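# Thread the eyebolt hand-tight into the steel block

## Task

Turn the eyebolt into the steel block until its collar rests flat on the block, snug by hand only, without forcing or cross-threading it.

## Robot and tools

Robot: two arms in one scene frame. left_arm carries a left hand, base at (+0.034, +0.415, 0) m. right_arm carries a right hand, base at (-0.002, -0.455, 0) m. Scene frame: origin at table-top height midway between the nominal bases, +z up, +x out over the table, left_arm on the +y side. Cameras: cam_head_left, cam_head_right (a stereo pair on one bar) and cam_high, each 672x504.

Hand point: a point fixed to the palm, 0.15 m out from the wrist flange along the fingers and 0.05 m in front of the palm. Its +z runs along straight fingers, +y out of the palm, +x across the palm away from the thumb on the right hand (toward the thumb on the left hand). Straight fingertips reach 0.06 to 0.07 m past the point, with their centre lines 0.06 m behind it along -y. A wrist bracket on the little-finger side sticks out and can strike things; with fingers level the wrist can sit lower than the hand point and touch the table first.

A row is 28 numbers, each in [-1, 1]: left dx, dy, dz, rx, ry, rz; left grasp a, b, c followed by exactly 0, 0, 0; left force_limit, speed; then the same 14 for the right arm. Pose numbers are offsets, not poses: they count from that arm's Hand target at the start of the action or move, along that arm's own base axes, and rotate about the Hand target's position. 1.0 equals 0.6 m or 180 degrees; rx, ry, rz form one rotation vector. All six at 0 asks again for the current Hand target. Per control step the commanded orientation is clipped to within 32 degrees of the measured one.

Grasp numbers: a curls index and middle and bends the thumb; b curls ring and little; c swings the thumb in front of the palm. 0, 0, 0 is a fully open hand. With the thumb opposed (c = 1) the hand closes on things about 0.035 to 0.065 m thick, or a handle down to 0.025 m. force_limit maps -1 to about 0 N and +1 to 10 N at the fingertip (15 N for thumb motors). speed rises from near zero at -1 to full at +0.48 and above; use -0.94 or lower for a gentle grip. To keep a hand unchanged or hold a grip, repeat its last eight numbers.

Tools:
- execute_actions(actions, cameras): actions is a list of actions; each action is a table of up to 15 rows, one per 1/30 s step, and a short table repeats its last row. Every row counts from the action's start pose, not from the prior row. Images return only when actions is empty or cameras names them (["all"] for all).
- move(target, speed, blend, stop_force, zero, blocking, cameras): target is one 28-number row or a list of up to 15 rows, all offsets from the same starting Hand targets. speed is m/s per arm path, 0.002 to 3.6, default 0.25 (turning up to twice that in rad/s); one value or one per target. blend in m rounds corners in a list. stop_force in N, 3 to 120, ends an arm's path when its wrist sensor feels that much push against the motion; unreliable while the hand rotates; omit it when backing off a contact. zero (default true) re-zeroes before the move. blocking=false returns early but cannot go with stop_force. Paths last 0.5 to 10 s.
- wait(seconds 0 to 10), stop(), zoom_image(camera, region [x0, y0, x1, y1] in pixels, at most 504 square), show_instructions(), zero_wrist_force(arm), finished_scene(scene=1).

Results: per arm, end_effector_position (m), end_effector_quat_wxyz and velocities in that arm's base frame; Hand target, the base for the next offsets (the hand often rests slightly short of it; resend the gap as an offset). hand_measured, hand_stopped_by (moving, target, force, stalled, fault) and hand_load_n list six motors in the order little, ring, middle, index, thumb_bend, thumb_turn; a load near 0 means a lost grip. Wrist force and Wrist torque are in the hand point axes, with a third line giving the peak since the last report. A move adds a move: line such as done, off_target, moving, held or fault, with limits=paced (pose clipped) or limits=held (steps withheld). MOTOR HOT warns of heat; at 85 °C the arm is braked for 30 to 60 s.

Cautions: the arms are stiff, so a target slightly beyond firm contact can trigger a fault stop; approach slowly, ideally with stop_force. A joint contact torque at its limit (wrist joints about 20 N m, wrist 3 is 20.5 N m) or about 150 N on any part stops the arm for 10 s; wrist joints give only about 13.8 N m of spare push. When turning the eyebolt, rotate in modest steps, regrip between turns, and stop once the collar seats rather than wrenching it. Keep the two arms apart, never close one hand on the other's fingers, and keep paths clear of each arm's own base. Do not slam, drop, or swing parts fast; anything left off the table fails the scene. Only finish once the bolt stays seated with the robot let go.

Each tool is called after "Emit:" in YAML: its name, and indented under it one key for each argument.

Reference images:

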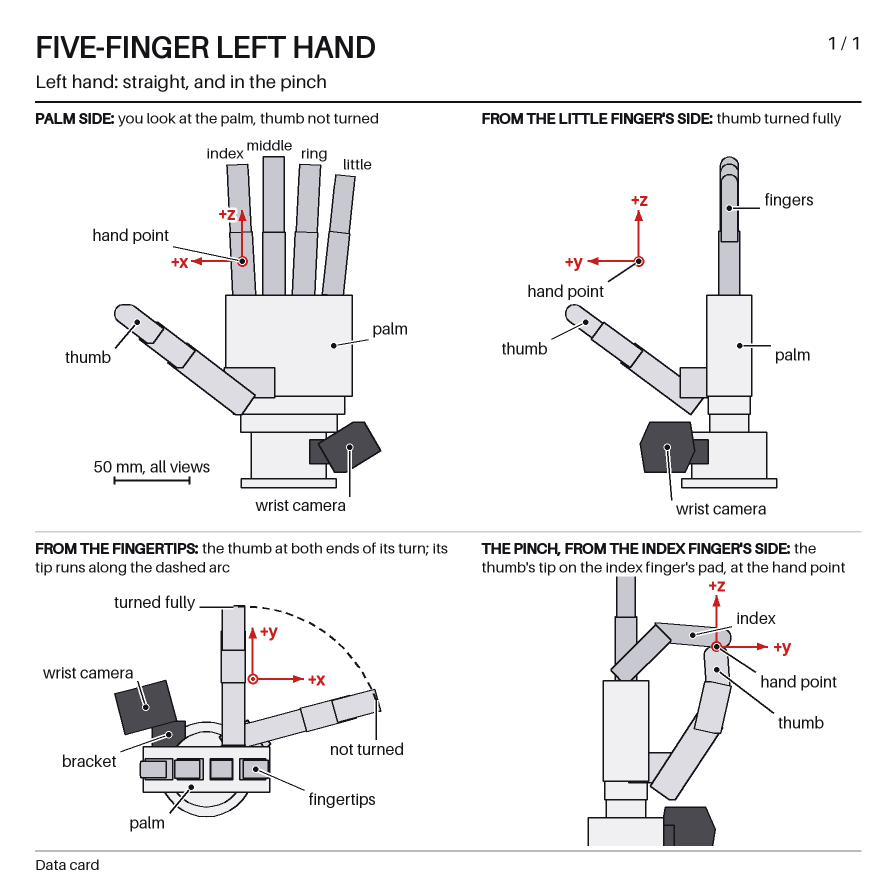

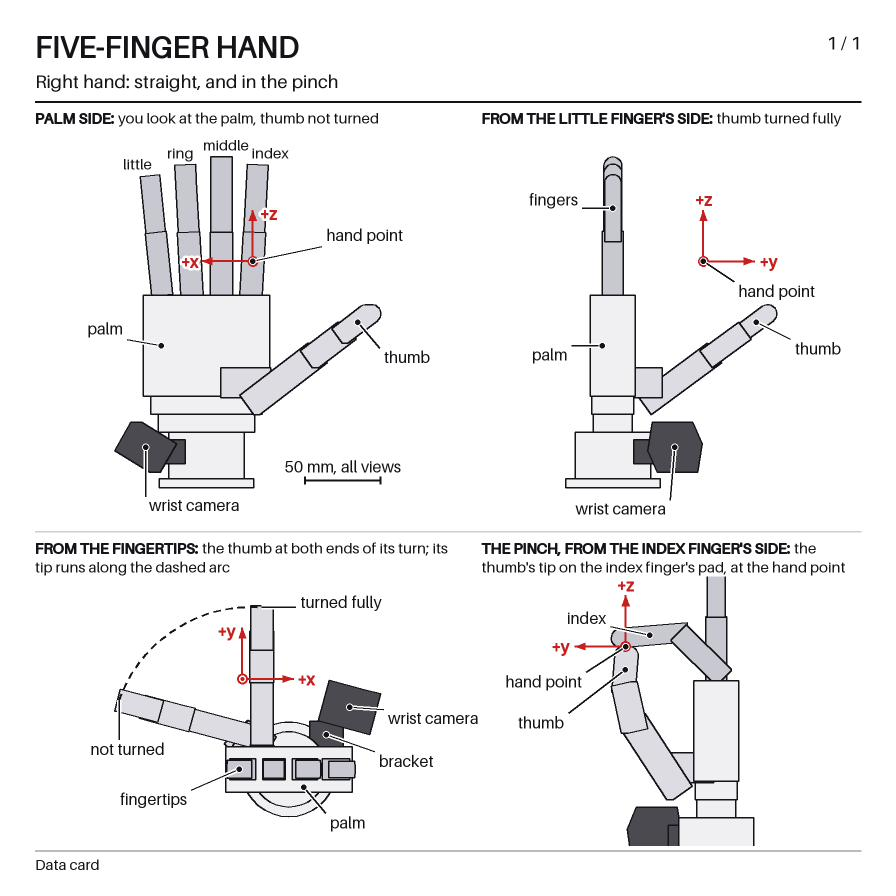

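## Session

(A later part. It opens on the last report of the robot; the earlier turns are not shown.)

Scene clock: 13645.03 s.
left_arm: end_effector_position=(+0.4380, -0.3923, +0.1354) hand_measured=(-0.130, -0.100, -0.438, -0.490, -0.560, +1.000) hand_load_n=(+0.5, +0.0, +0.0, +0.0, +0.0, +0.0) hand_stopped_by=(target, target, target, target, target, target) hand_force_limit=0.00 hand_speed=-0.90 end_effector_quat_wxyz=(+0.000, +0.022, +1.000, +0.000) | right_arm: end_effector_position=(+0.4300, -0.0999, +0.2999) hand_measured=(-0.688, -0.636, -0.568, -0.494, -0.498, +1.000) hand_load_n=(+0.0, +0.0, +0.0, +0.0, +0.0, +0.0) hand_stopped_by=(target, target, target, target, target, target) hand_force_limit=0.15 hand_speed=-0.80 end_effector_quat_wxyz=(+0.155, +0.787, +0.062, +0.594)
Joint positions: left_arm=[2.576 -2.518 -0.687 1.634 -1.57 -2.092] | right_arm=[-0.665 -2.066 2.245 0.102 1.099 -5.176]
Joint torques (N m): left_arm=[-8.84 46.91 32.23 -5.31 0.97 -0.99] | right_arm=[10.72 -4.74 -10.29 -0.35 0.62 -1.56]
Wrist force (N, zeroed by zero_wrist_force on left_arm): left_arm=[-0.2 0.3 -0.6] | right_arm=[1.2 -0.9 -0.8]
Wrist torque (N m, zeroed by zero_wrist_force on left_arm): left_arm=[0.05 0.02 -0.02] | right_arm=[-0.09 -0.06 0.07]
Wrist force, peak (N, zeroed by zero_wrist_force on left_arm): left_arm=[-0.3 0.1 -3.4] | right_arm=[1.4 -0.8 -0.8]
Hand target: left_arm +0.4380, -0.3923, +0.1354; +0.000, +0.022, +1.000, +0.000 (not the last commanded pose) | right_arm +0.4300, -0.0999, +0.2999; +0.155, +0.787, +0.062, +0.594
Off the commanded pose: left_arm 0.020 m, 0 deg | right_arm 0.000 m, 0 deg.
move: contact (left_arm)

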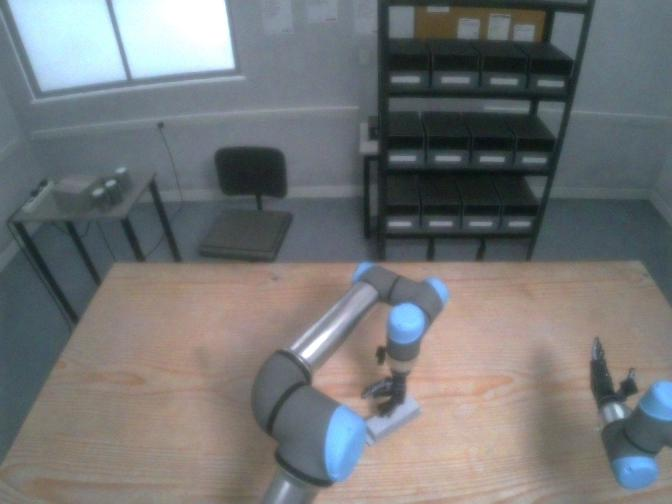

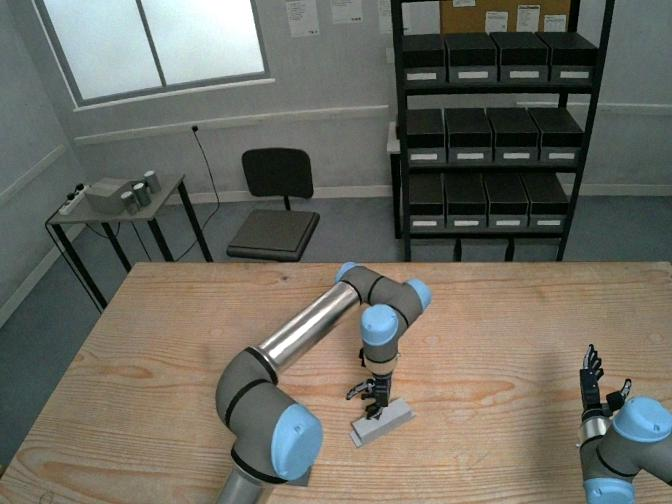

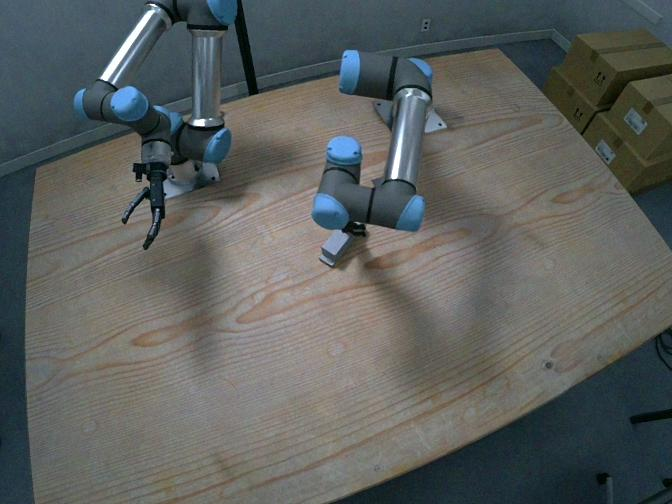

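Emit:
move:
  target:
    - [0,0,0.0167,0,0,0,0.3,0.45,1,0,0,0,0.0,-0.9,0,0,0,0,0,0,0.27,0.17,1,0,0,0,0.15,-0.8]
    - [-0.0618,-0.0553,0.0167,0,0,0.3333,0.3,0.45,1,0,0,0,0.0,-0.9,0,0,0,0,0,0,0.27,0.17,1,0,0,0,0.15,-0.8]
  speed: [0.03,0.15]
  cameras: ["all"]

Emit:
zoom_image:
  camera: "cam_head_right"
  region: [359, 390, 399, 430]

Emit:
zoom_image:
  camera: "cam_head_left"
  region: [370, 390, 410, 430]

Emit:
zoom_image:
  camera: "cam_high"
  region: [325, 205, 365, 245]

Scene clock: 13719.90 s.
left_arm: end_effector_position=(+0.4010, -0.4254, +0.1455) hand_measured=(-0.130, -0.100, -0.438, -0.490, -0.560, +1.000) hand_load_n=(+0.0, +0.0, +0.5, +0.0, +0.0, +0.0) hand_stopped_by=(target, target, target, target, target, target) hand_force_limit=0.00 hand_speed=-0.90 end_effector_quat_wxyz=(+0.000, -0.481, +0.877, +0.000) | right_arm: end_effector_position=(+0.4300, -0.0999, +0.2999) hand_measured=(-0.688, -0.636, -0.568, -0.494, -0.498, +1.000) hand_load_n=(+0.0, +0.0, +0.0, +0.0, +0.0, +0.0) hand_stopped_by=(target, target, target, target, target, target) hand_force_limit=0.15 hand_speed=-0.80 end_effector_quat_wxyz=(+0.155, +0.787, +0.062, +0.594)
Joint positions: left_arm=[2.608 -2.466 -0.759 1.654 -1.571 -3.108] | right_arm=[-0.665 -2.066 2.245 0.102 1.099 -5.176]
Joint torques (N m): left_arm=[-0.31 35.34 32.31 -5.33 -1.3 -1.03] | right_arm=[10.63 -5.44 -10.69 -0.49 0.61 -1.67]
Wrist force (N, zeroed by zero_wrist_force on left_arm): left_arm=[-0.3 -0.2 -0.9] | right_arm=[1.1 -0.9 -0.8]
Wrist torque (N m, zeroed by zero_wrist_force on left_arm): left_arm=[0.02 0.05 0.14] | right_arm=[-0.10 -0.06 0.07]
Wrist force, peak (N, zeroed by zero_wrist_force on left_arm): left_arm=[-0.6 0.2 -0.9] | right_arm=[1.4 -0.9 -0.7]
Hand target: left_arm +0.4010, -0.4255, +0.1454; +0.000, -0.481, +0.877, +0.000 | right_arm +0.4300, -0.0999, +0.2999; +0.155, +0.787, +0.062, +0.594
Off the commanded pose: left_arm 0.000 m, 0 deg | right_arm 0.000 m, 0 deg.
move: done

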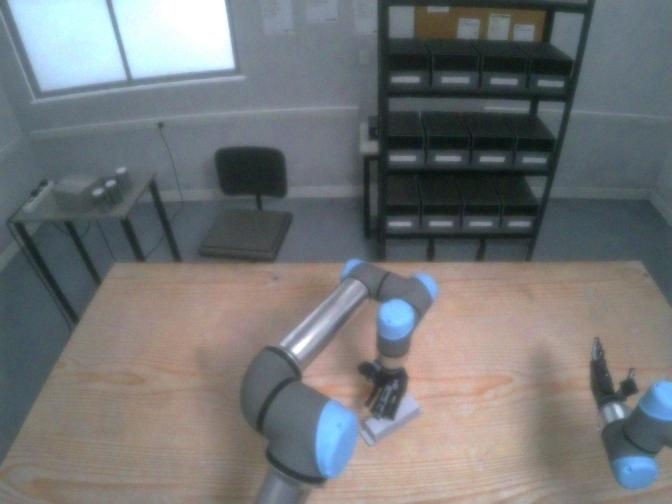

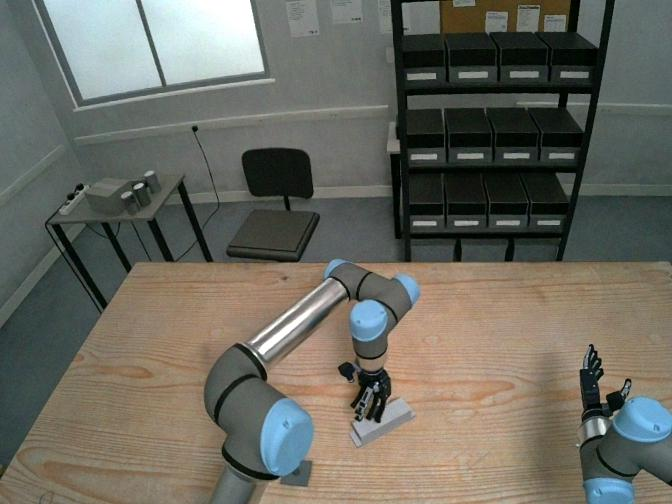

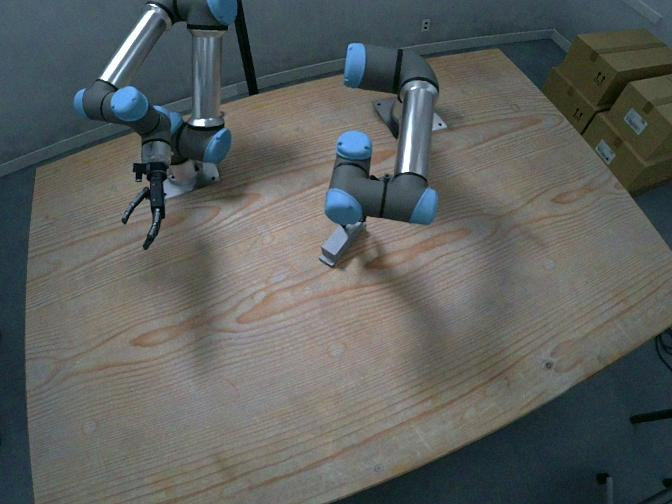

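Scaled by 12.600 from the camera's 672x504 image, which has a finer 960x720 frame.

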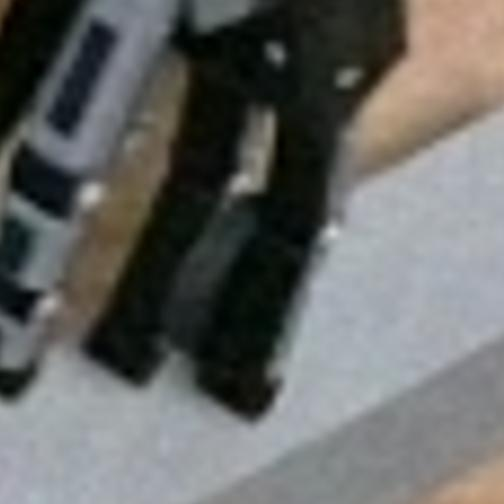

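Scaled by 12.600 from the camera's 672x504 image, which has a finer 960x720 frame.

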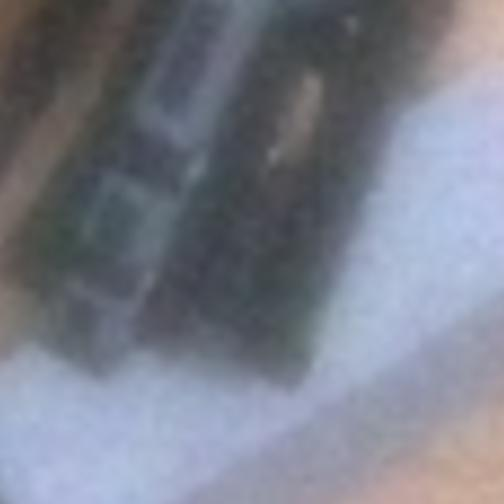

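Scaled by 12.600 from the camera's 672x504 image, which has a finer 960x720 frame.

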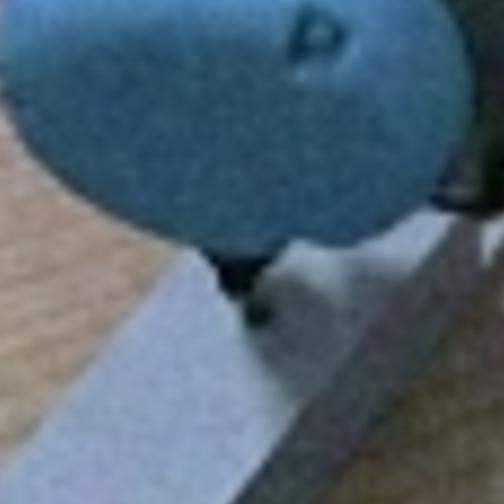

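Emit:
zoom_image:
  camera: "cam_high"
  region: [336, 217, 354, 235]

Emit:
zoom_image:
  camera: "cam_head_right"
  region: [364, 402, 388, 426]

Scaled by 28.000 from the camera's 672x504 image, which has a finer 960x720 frame.

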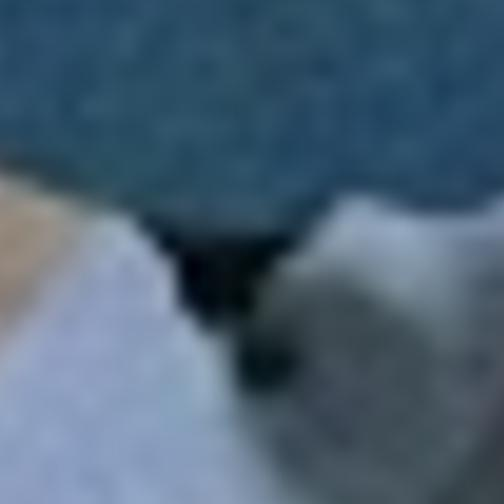

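Scaled by 21.000 from the camera's 672x504 image, which has a finer 960x720 frame.

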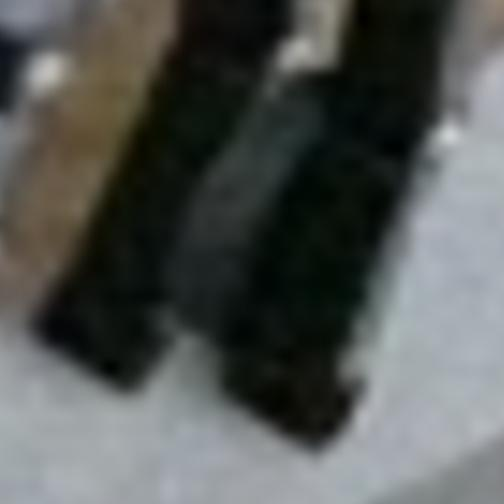

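Emit:
move:
  target: [0.1125,0.0493,0,0,0,-0.5556,0.3,0.45,1,0,0,0,0.0,-0.9,0,0,0,0,0,0,0.27,0.17,1,0,0,0,0.15,-0.8]
  speed: 0.15
  cameras: ["all"]

Emit:
zoom_image:
  camera: "cam_head_right"
  region: [363, 394, 395, 426]

Emit:
zoom_image:
  camera: "cam_head_left"
  region: [370, 390, 410, 430]

Emit:
zoom_image:
  camera: "cam_high"
  region: [325, 205, 365, 245]

Scene clock: 13768.87 s.
left_arm: end_effector_position=(+0.4685, -0.3959, +0.1455) hand_measured=(-0.130, -0.100, -0.438, -0.490, -0.560, +1.000) hand_load_n=(+0.0, +0.0, +0.5, +0.0, +0.0, +0.0) hand_stopped_by=(target, target, target, target, target, target) hand_force_limit=0.00 hand_speed=-0.90 end_effector_quat_wxyz=(+0.000, +0.363, +0.932, +0.000) | right_arm: end_effector_position=(+0.4300, -0.0999, +0.2999) hand_measured=(-0.688, -0.636, -0.568, -0.494, -0.498, +1.000) hand_load_n=(+0.0, +0.0, +0.0, +0.0, +0.0, +0.5) hand_stopped_by=(target, target, target, target, target, target) hand_force_limit=0.15 hand_speed=-0.80 end_effector_quat_wxyz=(+0.155, +0.787, +0.062, +0.594)
Joint positions: left_arm=[2.553 -2.494 -0.707 1.63 -1.57 -1.417] | right_arm=[-0.665 -2.066 2.245 0.102 1.099 -5.176]
Joint torques (N m): left_arm=[3.61 34.23 32.84 -5.16 1.17 1.27] | right_arm=[9.9 -5.79 -10.14 -0.69 0.49 -1.67]
Wrist force (N, zeroed by zero_wrist_force on left_arm): left_arm=[-0.5 0.2 -0.5] | right_arm=[1.1 -0.9 -0.7]
Wrist torque (N m, zeroed by zero_wrist_force on left_arm): left_arm=[0.04 0.08 -0.05] | right_arm=[-0.10 -0.05 0.06]
Wrist force, peak (N, zeroed by zero_wrist_force on left_arm): left_arm=[-0.5 -0.6 -0.4] | right_arm=[1.4 -0.9 -0.8]
Hand target: left_arm +0.4685, -0.3959, +0.1454; +0.000, +0.363, +0.932, +0.000 | right_arm +0.4300, -0.0999, +0.2999; +0.155, +0.787, +0.062, +0.594
Off the commanded pose: left_arm 0.000 m, 0 deg | right_arm 0.000 m, 0 deg.
move: done

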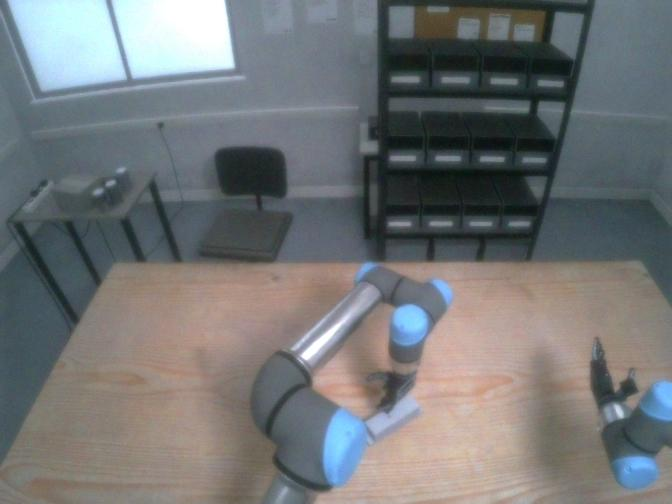

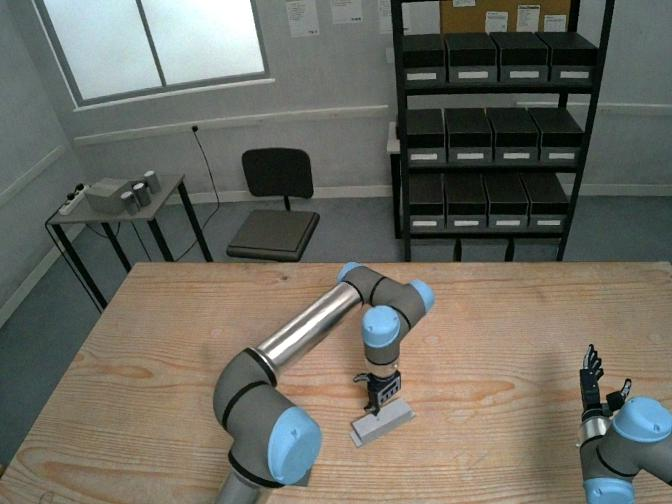

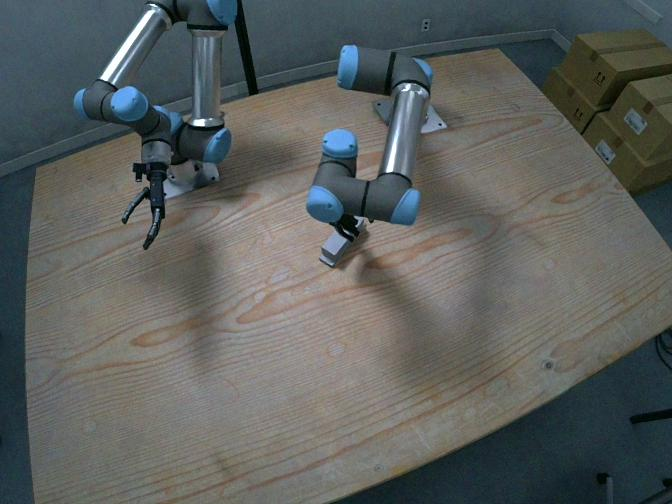

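Scaled by 15.750 from the camera's 672x504 image, which has a finer 960x720 frame.

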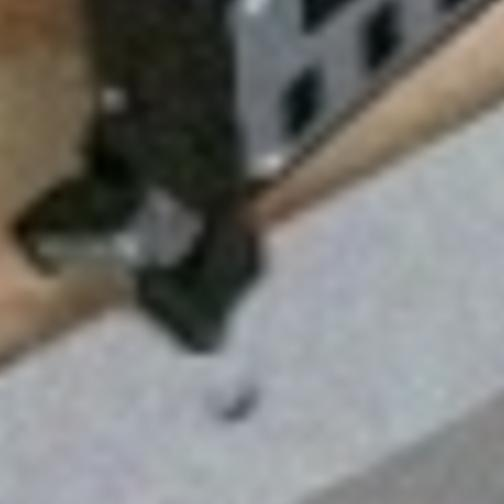

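Scaled by 12.600 from the camera's 672x504 image, which has a finer 960x720 frame.

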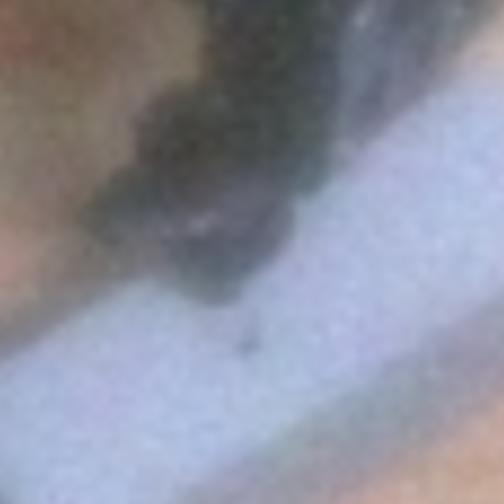

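Scaled by 12.600 from the camera's 672x504 image, which has a finer 960x720 frame.

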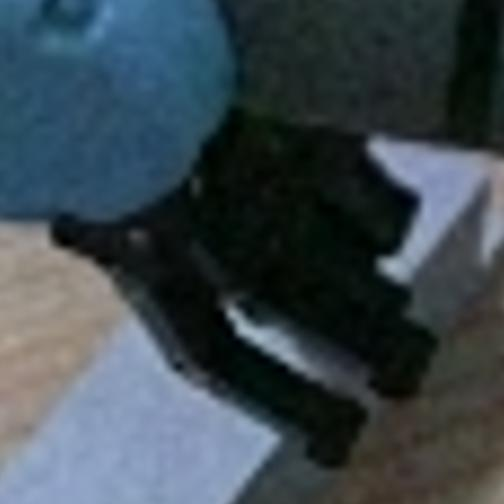

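Emit:
move:
  target:
    - [-0.0625,-0.004,0,0,0,0.2222,0.3,0.45,1,0,0,0,0.0,-0.9,0,0,0,0,0,0,0.27,0.17,1,0,0,0,0.15,-0.8]
    - [-0.0508,0.006,0,0,0,0.2222,0.3,0.45,1,0,0,0,0.0,-0.9,0,0,0,0,0,0,0.27,0.17,1,0,0,0,0.15,-0.8]
  speed: [0.12,0.01]
  cameras: ["all"]

Emit:
zoom_image:
  camera: "cam_head_right"
  region: [363, 396, 395, 428]

Emit:
zoom_image:
  camera: "cam_head_left"
  region: [373, 396, 405, 428]

Scene clock: 13823.70 s.
left_arm: end_effector_position=(+0.4381, -0.3922, +0.1454) hand_measured=(-0.130, -0.100, -0.438, -0.490, -0.560, +1.000) hand_load_n=(+0.0, +0.0, +0.5, +0.0, +0.0, +0.0) hand_stopped_by=(target, target, target, target, target, target) hand_force_limit=0.00 hand_speed=-0.90 end_effector_quat_wxyz=(+0.000, +0.022, +1.000, +0.000) | right_arm: end_effector_position=(+0.4300, -0.0999, +0.2999) hand_measured=(-0.688, -0.636, -0.568, -0.494, -0.498, +1.000) hand_load_n=(+0.0, +0.0, +0.0, +0.0, +0.0, +0.0) hand_stopped_by=(target, target, target, target, target, target) hand_force_limit=0.15 hand_speed=-0.80 end_effector_quat_wxyz=(+0.155, +0.787, +0.062, +0.594)
Joint positions: left_arm=[2.576 -2.516 -0.666 1.611 -1.57 -2.092] | right_arm=[-0.665 -2.066 2.245 0.102 1.099 -5.176]
Joint torques (N m): left_arm=[-0.96 37.1 29.67 -5.02 -1.34 0.7] | right_arm=[9.7 -5.28 -10.06 -0.68 0.49 -1.64]
Wrist force (N, zeroed by zero_wrist_force on left_arm): left_arm=[-0.1 0.0 -0.4] | right_arm=[1.2 -0.5 -0.8]
Wrist torque (N m, zeroed by zero_wrist_force on left_arm): left_arm=[0.02 -0.01 0.00] | right_arm=[-0.04 -0.06 0.08]
Wrist force, peak (N, zeroed by zero_wrist_force on left_arm): left_arm=[-0.4 0.0 -0.8] | right_arm=[1.4 -0.9 -1.0]
Hand target: left_arm +0.4380, -0.3923, +0.1454; +0.000, +0.022, +1.000, +0.000 | right_arm +0.4300, -0.0999, +0.2999; +0.155, +0.787, +0.062, +0.594
Off the commanded pose: left_arm 0.000 m, 0 deg | right_arm 0.000 m, 0 deg.
move: done

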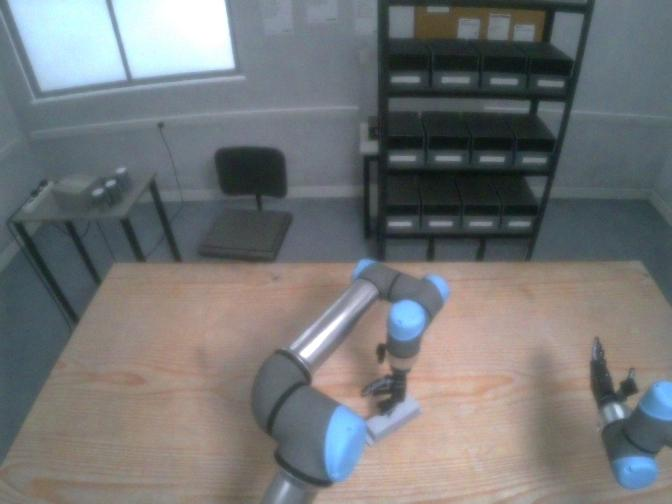

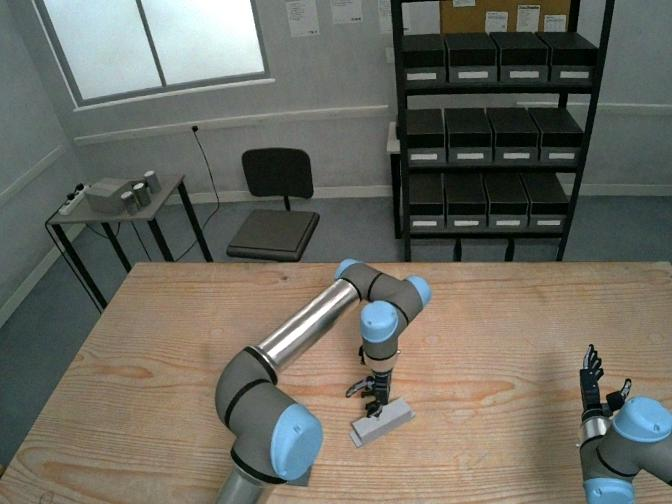

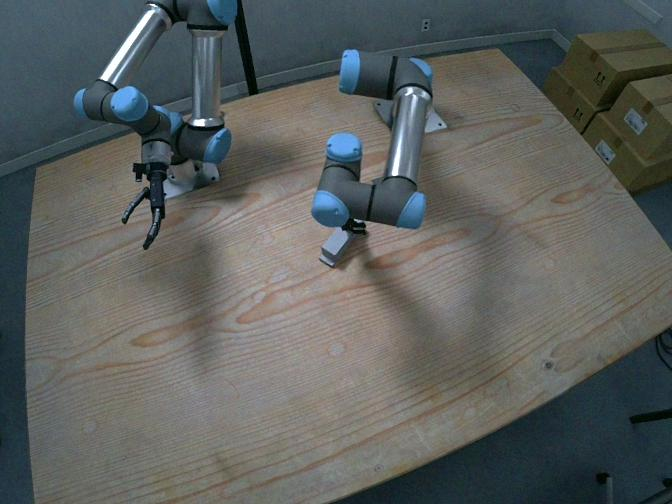

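Scaled by 15.750 from the camera's 672x504 image, which has a finer 960x720 frame.

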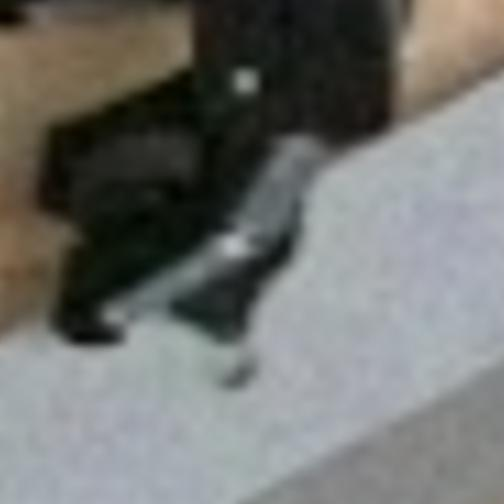

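Scaled by 15.750 from the camera's 672x504 image, which has a finer 960x720 frame.

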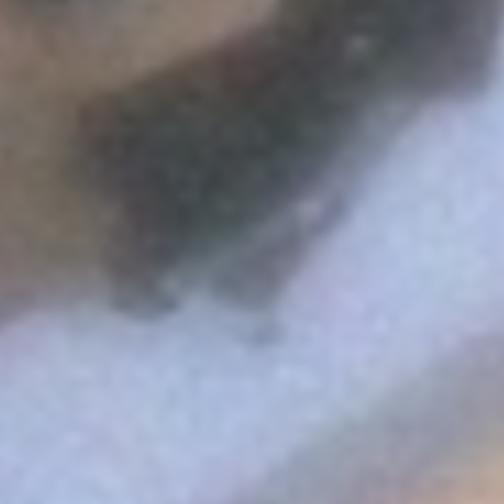

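Emit:
execute_actions:
  actions: []

Scene clock: 13869.07 s.
left_arm: end_effector_position=(+0.4380, -0.3923, +0.1454) hand_measured=(-0.130, -0.100, -0.438, -0.490, -0.560, +1.000) hand_load_n=(+0.0, +0.0, +0.0, +0.0, +0.0, +0.0) hand_stopped_by=(target, target, target, target, target, target) hand_force_limit=0.00 hand_speed=-0.90 end_effector_quat_wxyz=(+0.000, +0.022, +1.000, +0.000) | right_arm: end_effector_position=(+0.4300, -0.0999, +0.2999) hand_measured=(-0.688, -0.636, -0.568, -0.494, -0.498, +1.000) hand_load_n=(+0.0, +0.0, +0.0, +0.0, +0.0, +0.0) hand_stopped_by=(target, target, target, target, target, target) hand_force_limit=0.15 hand_speed=-0.80 end_effector_quat_wxyz=(+0.155, +0.787, +0.062, +0.594)
Joint positions: left_arm=[2.576 -2.516 -0.666 1.611 -1.57 -2.092] | right_arm=[-0.665 -2.066 2.245 0.102 1.099 -5.176]
Joint velocities: within noise
Joint torques (N m): left_arm=[-8.12 63.53 8.97 0.27 -0.67 -1.13] | right_arm=[10.11 -5.73 -10.84 -0.77 0.46 -1.58]
Wrist force (N, zeroed by zero_wrist_force on left_arm): left_arm=[-0.1 0.1 -0.2] | right_arm=[1.2 -0.7 -0.7]
Wrist torque (N m, zeroed by zero_wrist_force on left_arm): left_arm=[0.03 0.01 -0.02] | right_arm=[-0.08 -0.07 0.07]
Wrist force, peak (N, zeroed by zero_wrist_force on left_arm): left_arm=[-0.5 0.1 -0.4] | right_arm=[1.3 -0.9 -0.8]
Hand target: left_arm +0.4380, -0.3923, +0.1454; +0.000, +0.022, +1.000, +0.000 | right_arm +0.4300, -0.0999, +0.2999; +0.155, +0.787, +0.062, +0.594
Off the commanded pose: left_arm 0.000 m, 0 deg | right_arm 0.000 m, 0 deg.

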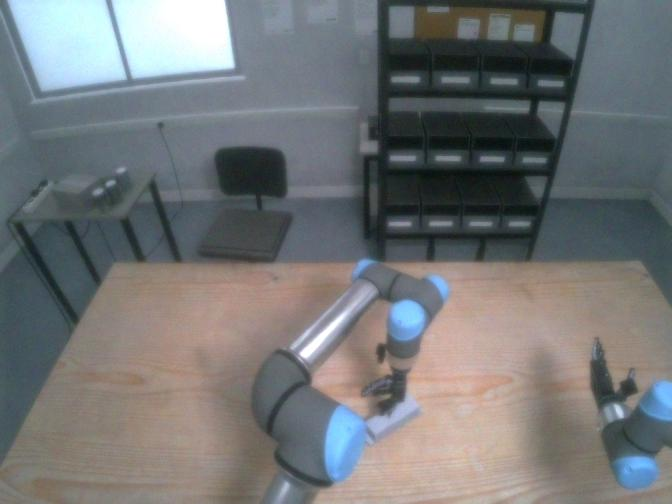

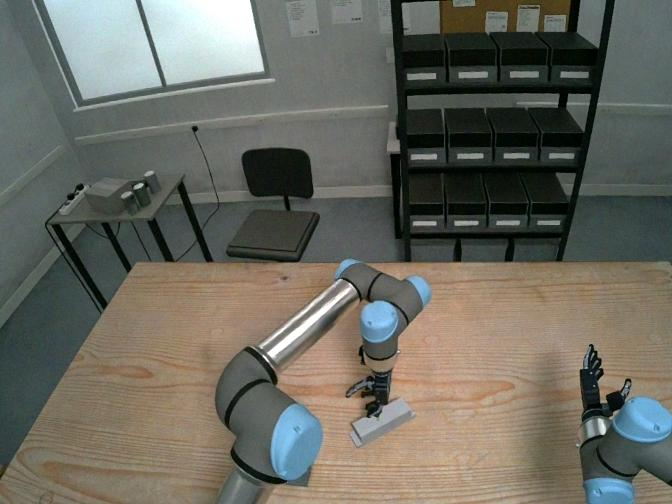

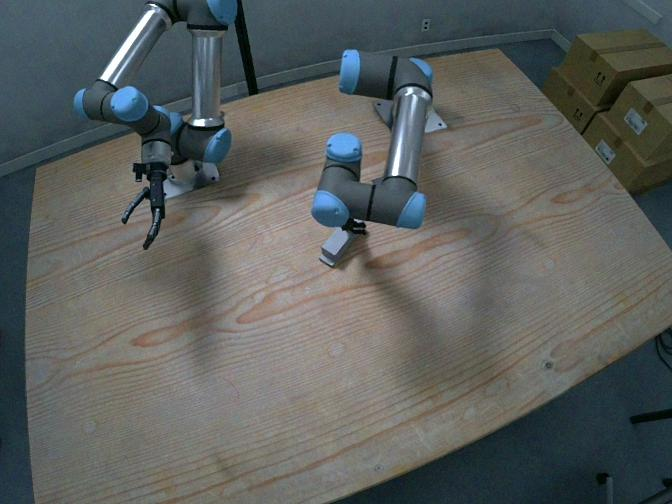

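Emit:
zoom_image:
  camera: "cam_head_right"
  region: [346, 386, 410, 434]

Emit:
zoom_image:
  camera: "cam_head_left"
  region: [358, 384, 422, 432]

Scaled by 7.875 from the camera's 672x504 image, which has a finer 960x720 frame.

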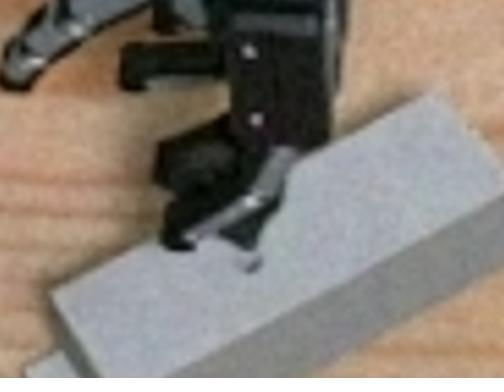

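Scaled by 7.875 from the camera's 672x504 image, which has a finer 960x720 frame.

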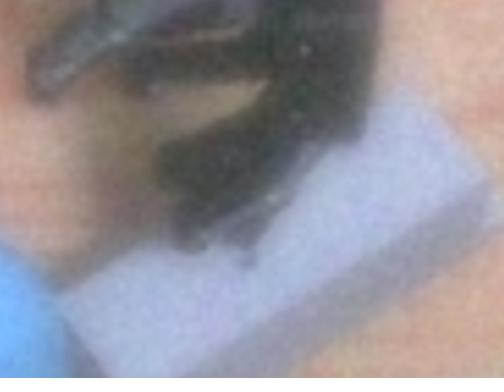

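Emit:
zoom_image:
  camera: "cam_head_right"
  region: [366, 402, 390, 426]

Emit:
zoom_image:
  camera: "cam_head_left"
  region: [376, 400, 400, 424]

Scaled by 21.000 from the camera's 672x504 image, which has a finer 960x720 frame.

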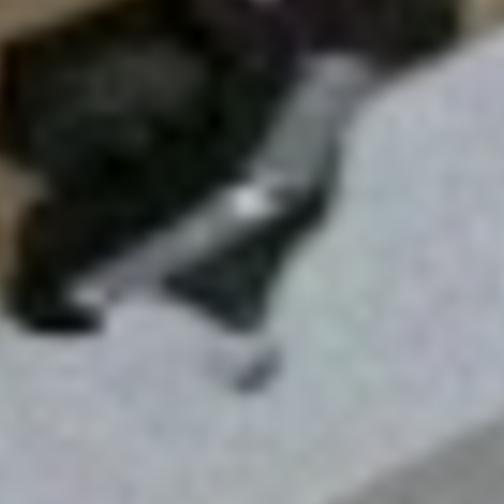

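Scaled by 21.000 from the camera's 672x504 image, which has a finer 960x720 frame.

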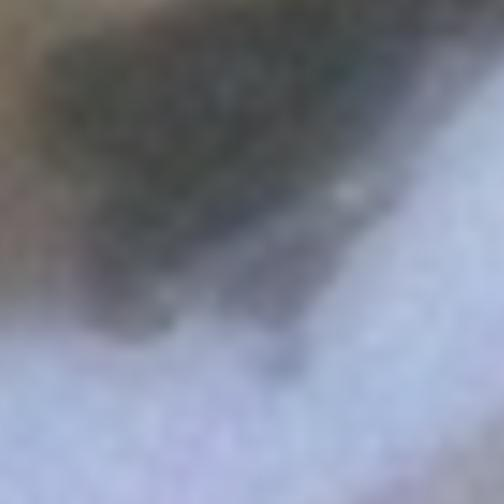

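Emit:
zero_wrist_force:
  arm: "left_arm"

Emit:
move:
  target: [0,0,-0.0142,0,0,0,0.3,0.45,1,0,0,0,0.0,-0.9,0,0,0,0,0,0,0.27,0.17,1,0,0,0,0.15,-0.8]
  speed: 0.006
  cameras: ["all"]

Wrist force sensor zeroed.

Scene clock: 13896.50 s.
left_arm: end_effector_position=(+0.4380, -0.3923, +0.1369) hand_measured=(-0.130, -0.100, -0.438, -0.490, -0.560, +1.000) hand_load_n=(+0.5, +0.0, +0.0, +0.0, +0.0, +0.0) hand_stopped_by=(target, target, target, target, target, target) hand_force_limit=0.00 hand_speed=-0.90 end_effector_quat_wxyz=(+0.000, +0.022, +1.000, +0.000) | right_arm: end_effector_position=(+0.4300, -0.0999, +0.2999) hand_measured=(-0.688, -0.636, -0.568, -0.494, -0.498, +1.000) hand_load_n=(+0.0, +0.0, +0.0, +0.0, +0.0, +0.0) hand_stopped_by=(target, target, target, target, target, target) hand_force_limit=0.15 hand_speed=-0.80 end_effector_quat_wxyz=(+0.155, +0.787, +0.062, +0.594)
Joint positions: left_arm=[2.576 -2.518 -0.684 1.631 -1.57 -2.092] | right_arm=[-0.665 -2.066 2.245 0.102 1.099 -5.176]
Joint torques (N m): left_arm=[-7.89 38.55 13.5 -0.78 0.76 -1.16] | right_arm=[10.33 -5.08 -10.37 -0.75 0.46 -1.63]
Wrist force (N, zeroed by zero_wrist_force on left_arm): left_arm=[-0.1 0.1 0.0] | right_arm=[1.1 -0.6 -0.9]
Wrist torque (N m, zeroed by zero_wrist_force on left_arm): left_arm=[0.00 0.01 0.00] | right_arm=[-0.05 -0.05 0.07]
Wrist force, peak (N, zeroed by zero_wrist_force on left_arm): left_arm=[-0.5 0.0 -0.1] | right_arm=[1.5 -0.9 -0.7]
Hand target: left_arm +0.4380, -0.3923, +0.1369; +0.000, +0.022, +1.000, +0.000 | right_arm +0.4300, -0.0999, +0.2999; +0.155, +0.787, +0.062, +0.594
Off the commanded pose: left_arm 0.000 m, 0 deg | right_arm 0.000 m, 0 deg.
move: done

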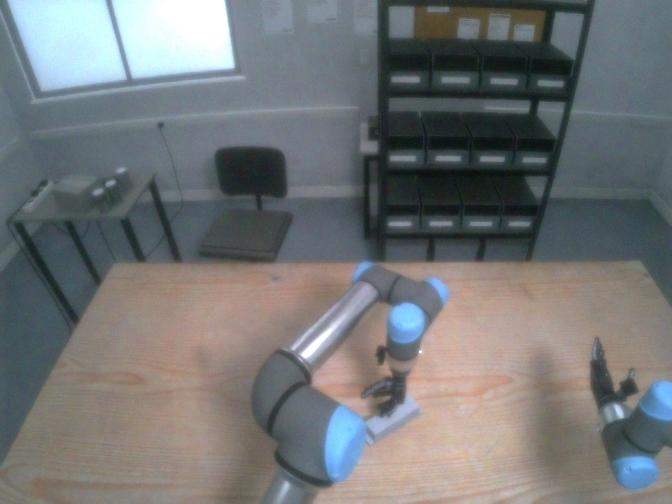

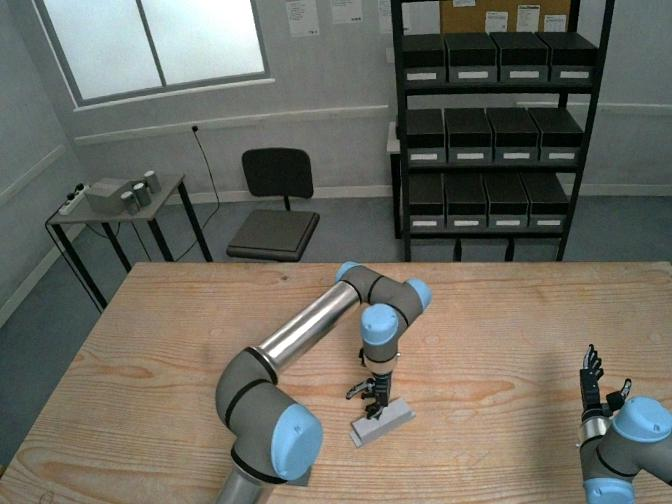

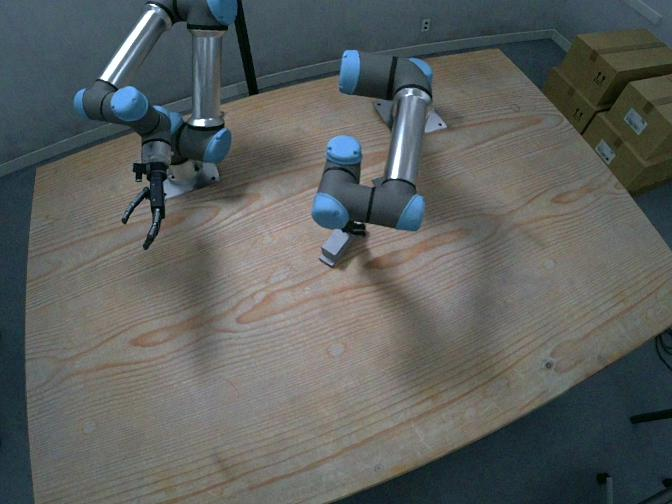

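Emit:
zoom_image:
  camera: "cam_head_right"
  region: [366, 402, 390, 426]

Emit:
zoom_image:
  camera: "cam_head_left"
  region: [376, 402, 400, 426]

Scaled by 21.000 from the camera's 672x504 image, which has a finer 960x720 frame.

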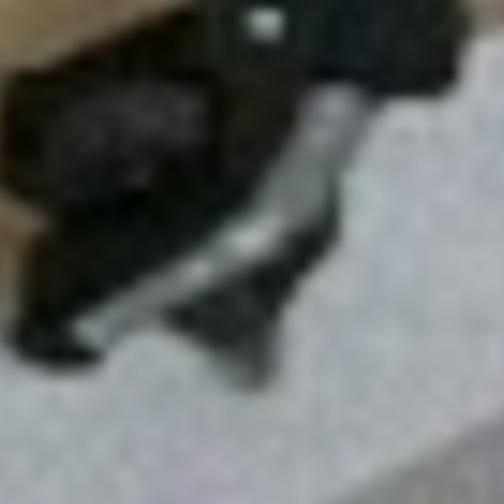

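Scaled by 21.000 from the camera's 672x504 image, which has a finer 960x720 frame.

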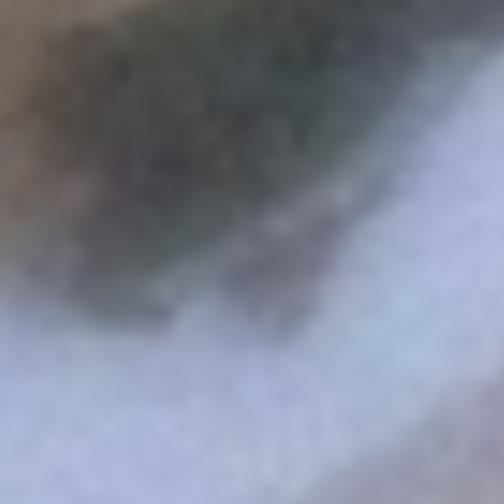

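Emit:
move:
  target: [0,0,-0.008,0,0,0,0.3,0.45,1,0,0,0,0.0,-0.9,0,0,0,0,0,0,0.27,0.17,1,0,0,0,0.15,-0.8]
  speed: 0.003
  stop_force: 3
  cameras: ["all"]

Scene clock: 13913.33 s.
left_arm: end_effector_position=(+0.4380, -0.3923, +0.1351) hand_measured=(-0.130, -0.100, -0.438, -0.490, -0.560, +1.000) hand_load_n=(+0.0, +0.5, +0.0, -0.5, +0.0, +0.0) hand_stopped_by=(target, target, target, target, target, target) hand_force_limit=0.00 hand_speed=-0.90 end_effector_quat_wxyz=(+0.000, +0.022, +1.000, +0.000) | right_arm: end_effector_position=(+0.4300, -0.0999, +0.2999) hand_measured=(-0.688, -0.636, -0.568, -0.494, -0.498, +1.000) hand_load_n=(+0.0, +0.0, +0.0, +0.0, +0.0, +0.5) hand_stopped_by=(target, target, target, target, target, target) hand_force_limit=0.15 hand_speed=-0.80 end_effector_quat_wxyz=(+0.155, +0.787, +0.062, +0.594)
Joint positions: left_arm=[2.576 -2.518 -0.688 1.635 -1.57 -2.092] | right_arm=[-0.665 -2.066 2.245 0.102 1.099 -5.176]
Joint torques (N m): left_arm=[-6.76 48.72 31.44 -4.77 1.38 -0.28] | right_arm=[10.43 -5.1 -10.26 -0.77 0.52 -1.57]
Wrist force (N, zeroed by zero_wrist_force on left_arm): left_arm=[-0.1 0.1 -2.7] | right_arm=[1.2 -0.7 -0.9]
Wrist torque (N m, zeroed by zero_wrist_force on left_arm): left_arm=[0.10 0.01 0.00] | right_arm=[-0.07 -0.07 0.08]
Wrist force, peak (N, zeroed by zero_wrist_force on left_arm): left_arm=[0.0 0.1 -3.8] | right_arm=[1.5 -0.9 -0.8]
Hand target: left_arm +0.4380, -0.3923, +0.1351; +0.000, +0.022, +1.000, +0.000 (not the last commanded pose) | right_arm +0.4300, -0.0999, +0.2999; +0.155, +0.787, +0.062, +0.594
Off the commanded pose: left_arm 0.003 m, 0 deg | right_arm 0.000 m, 0 deg.
move: contact (left_arm)

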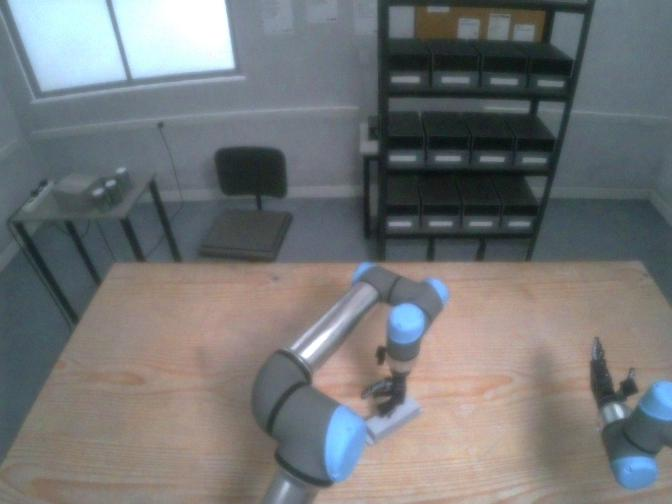

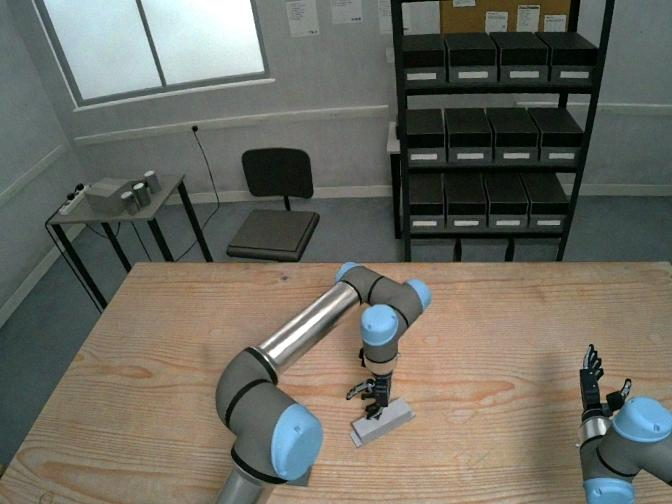

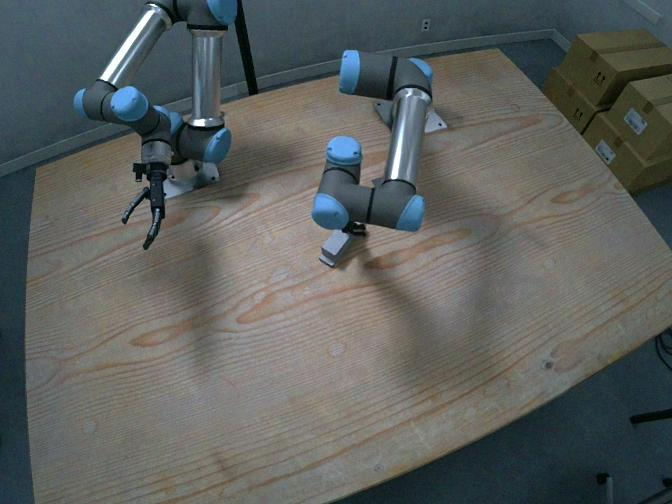

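Emit:
zoom_image:
  camera: "cam_head_right"
  region: [366, 402, 390, 426]

Emit:
zoom_image:
  camera: "cam_high"
  region: [320, 210, 370, 250]

Scaled by 21.000 from the camera's 672x504 image, which has a finer 960x720 frame.

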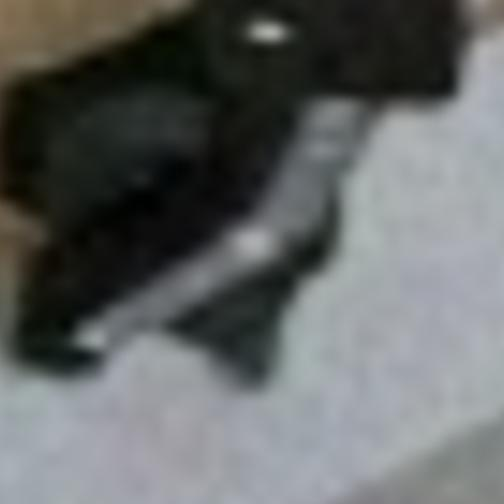

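Scaled by 10.080 from the camera's 672x504 image, which has a finer 960x720 frame.

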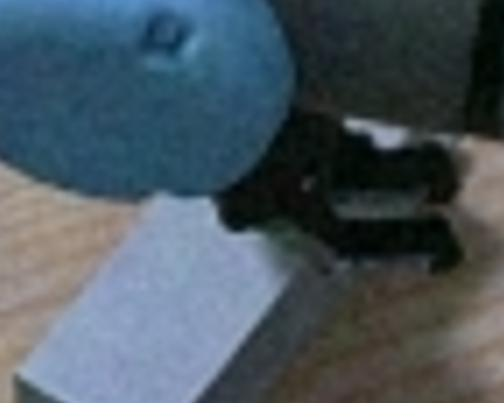

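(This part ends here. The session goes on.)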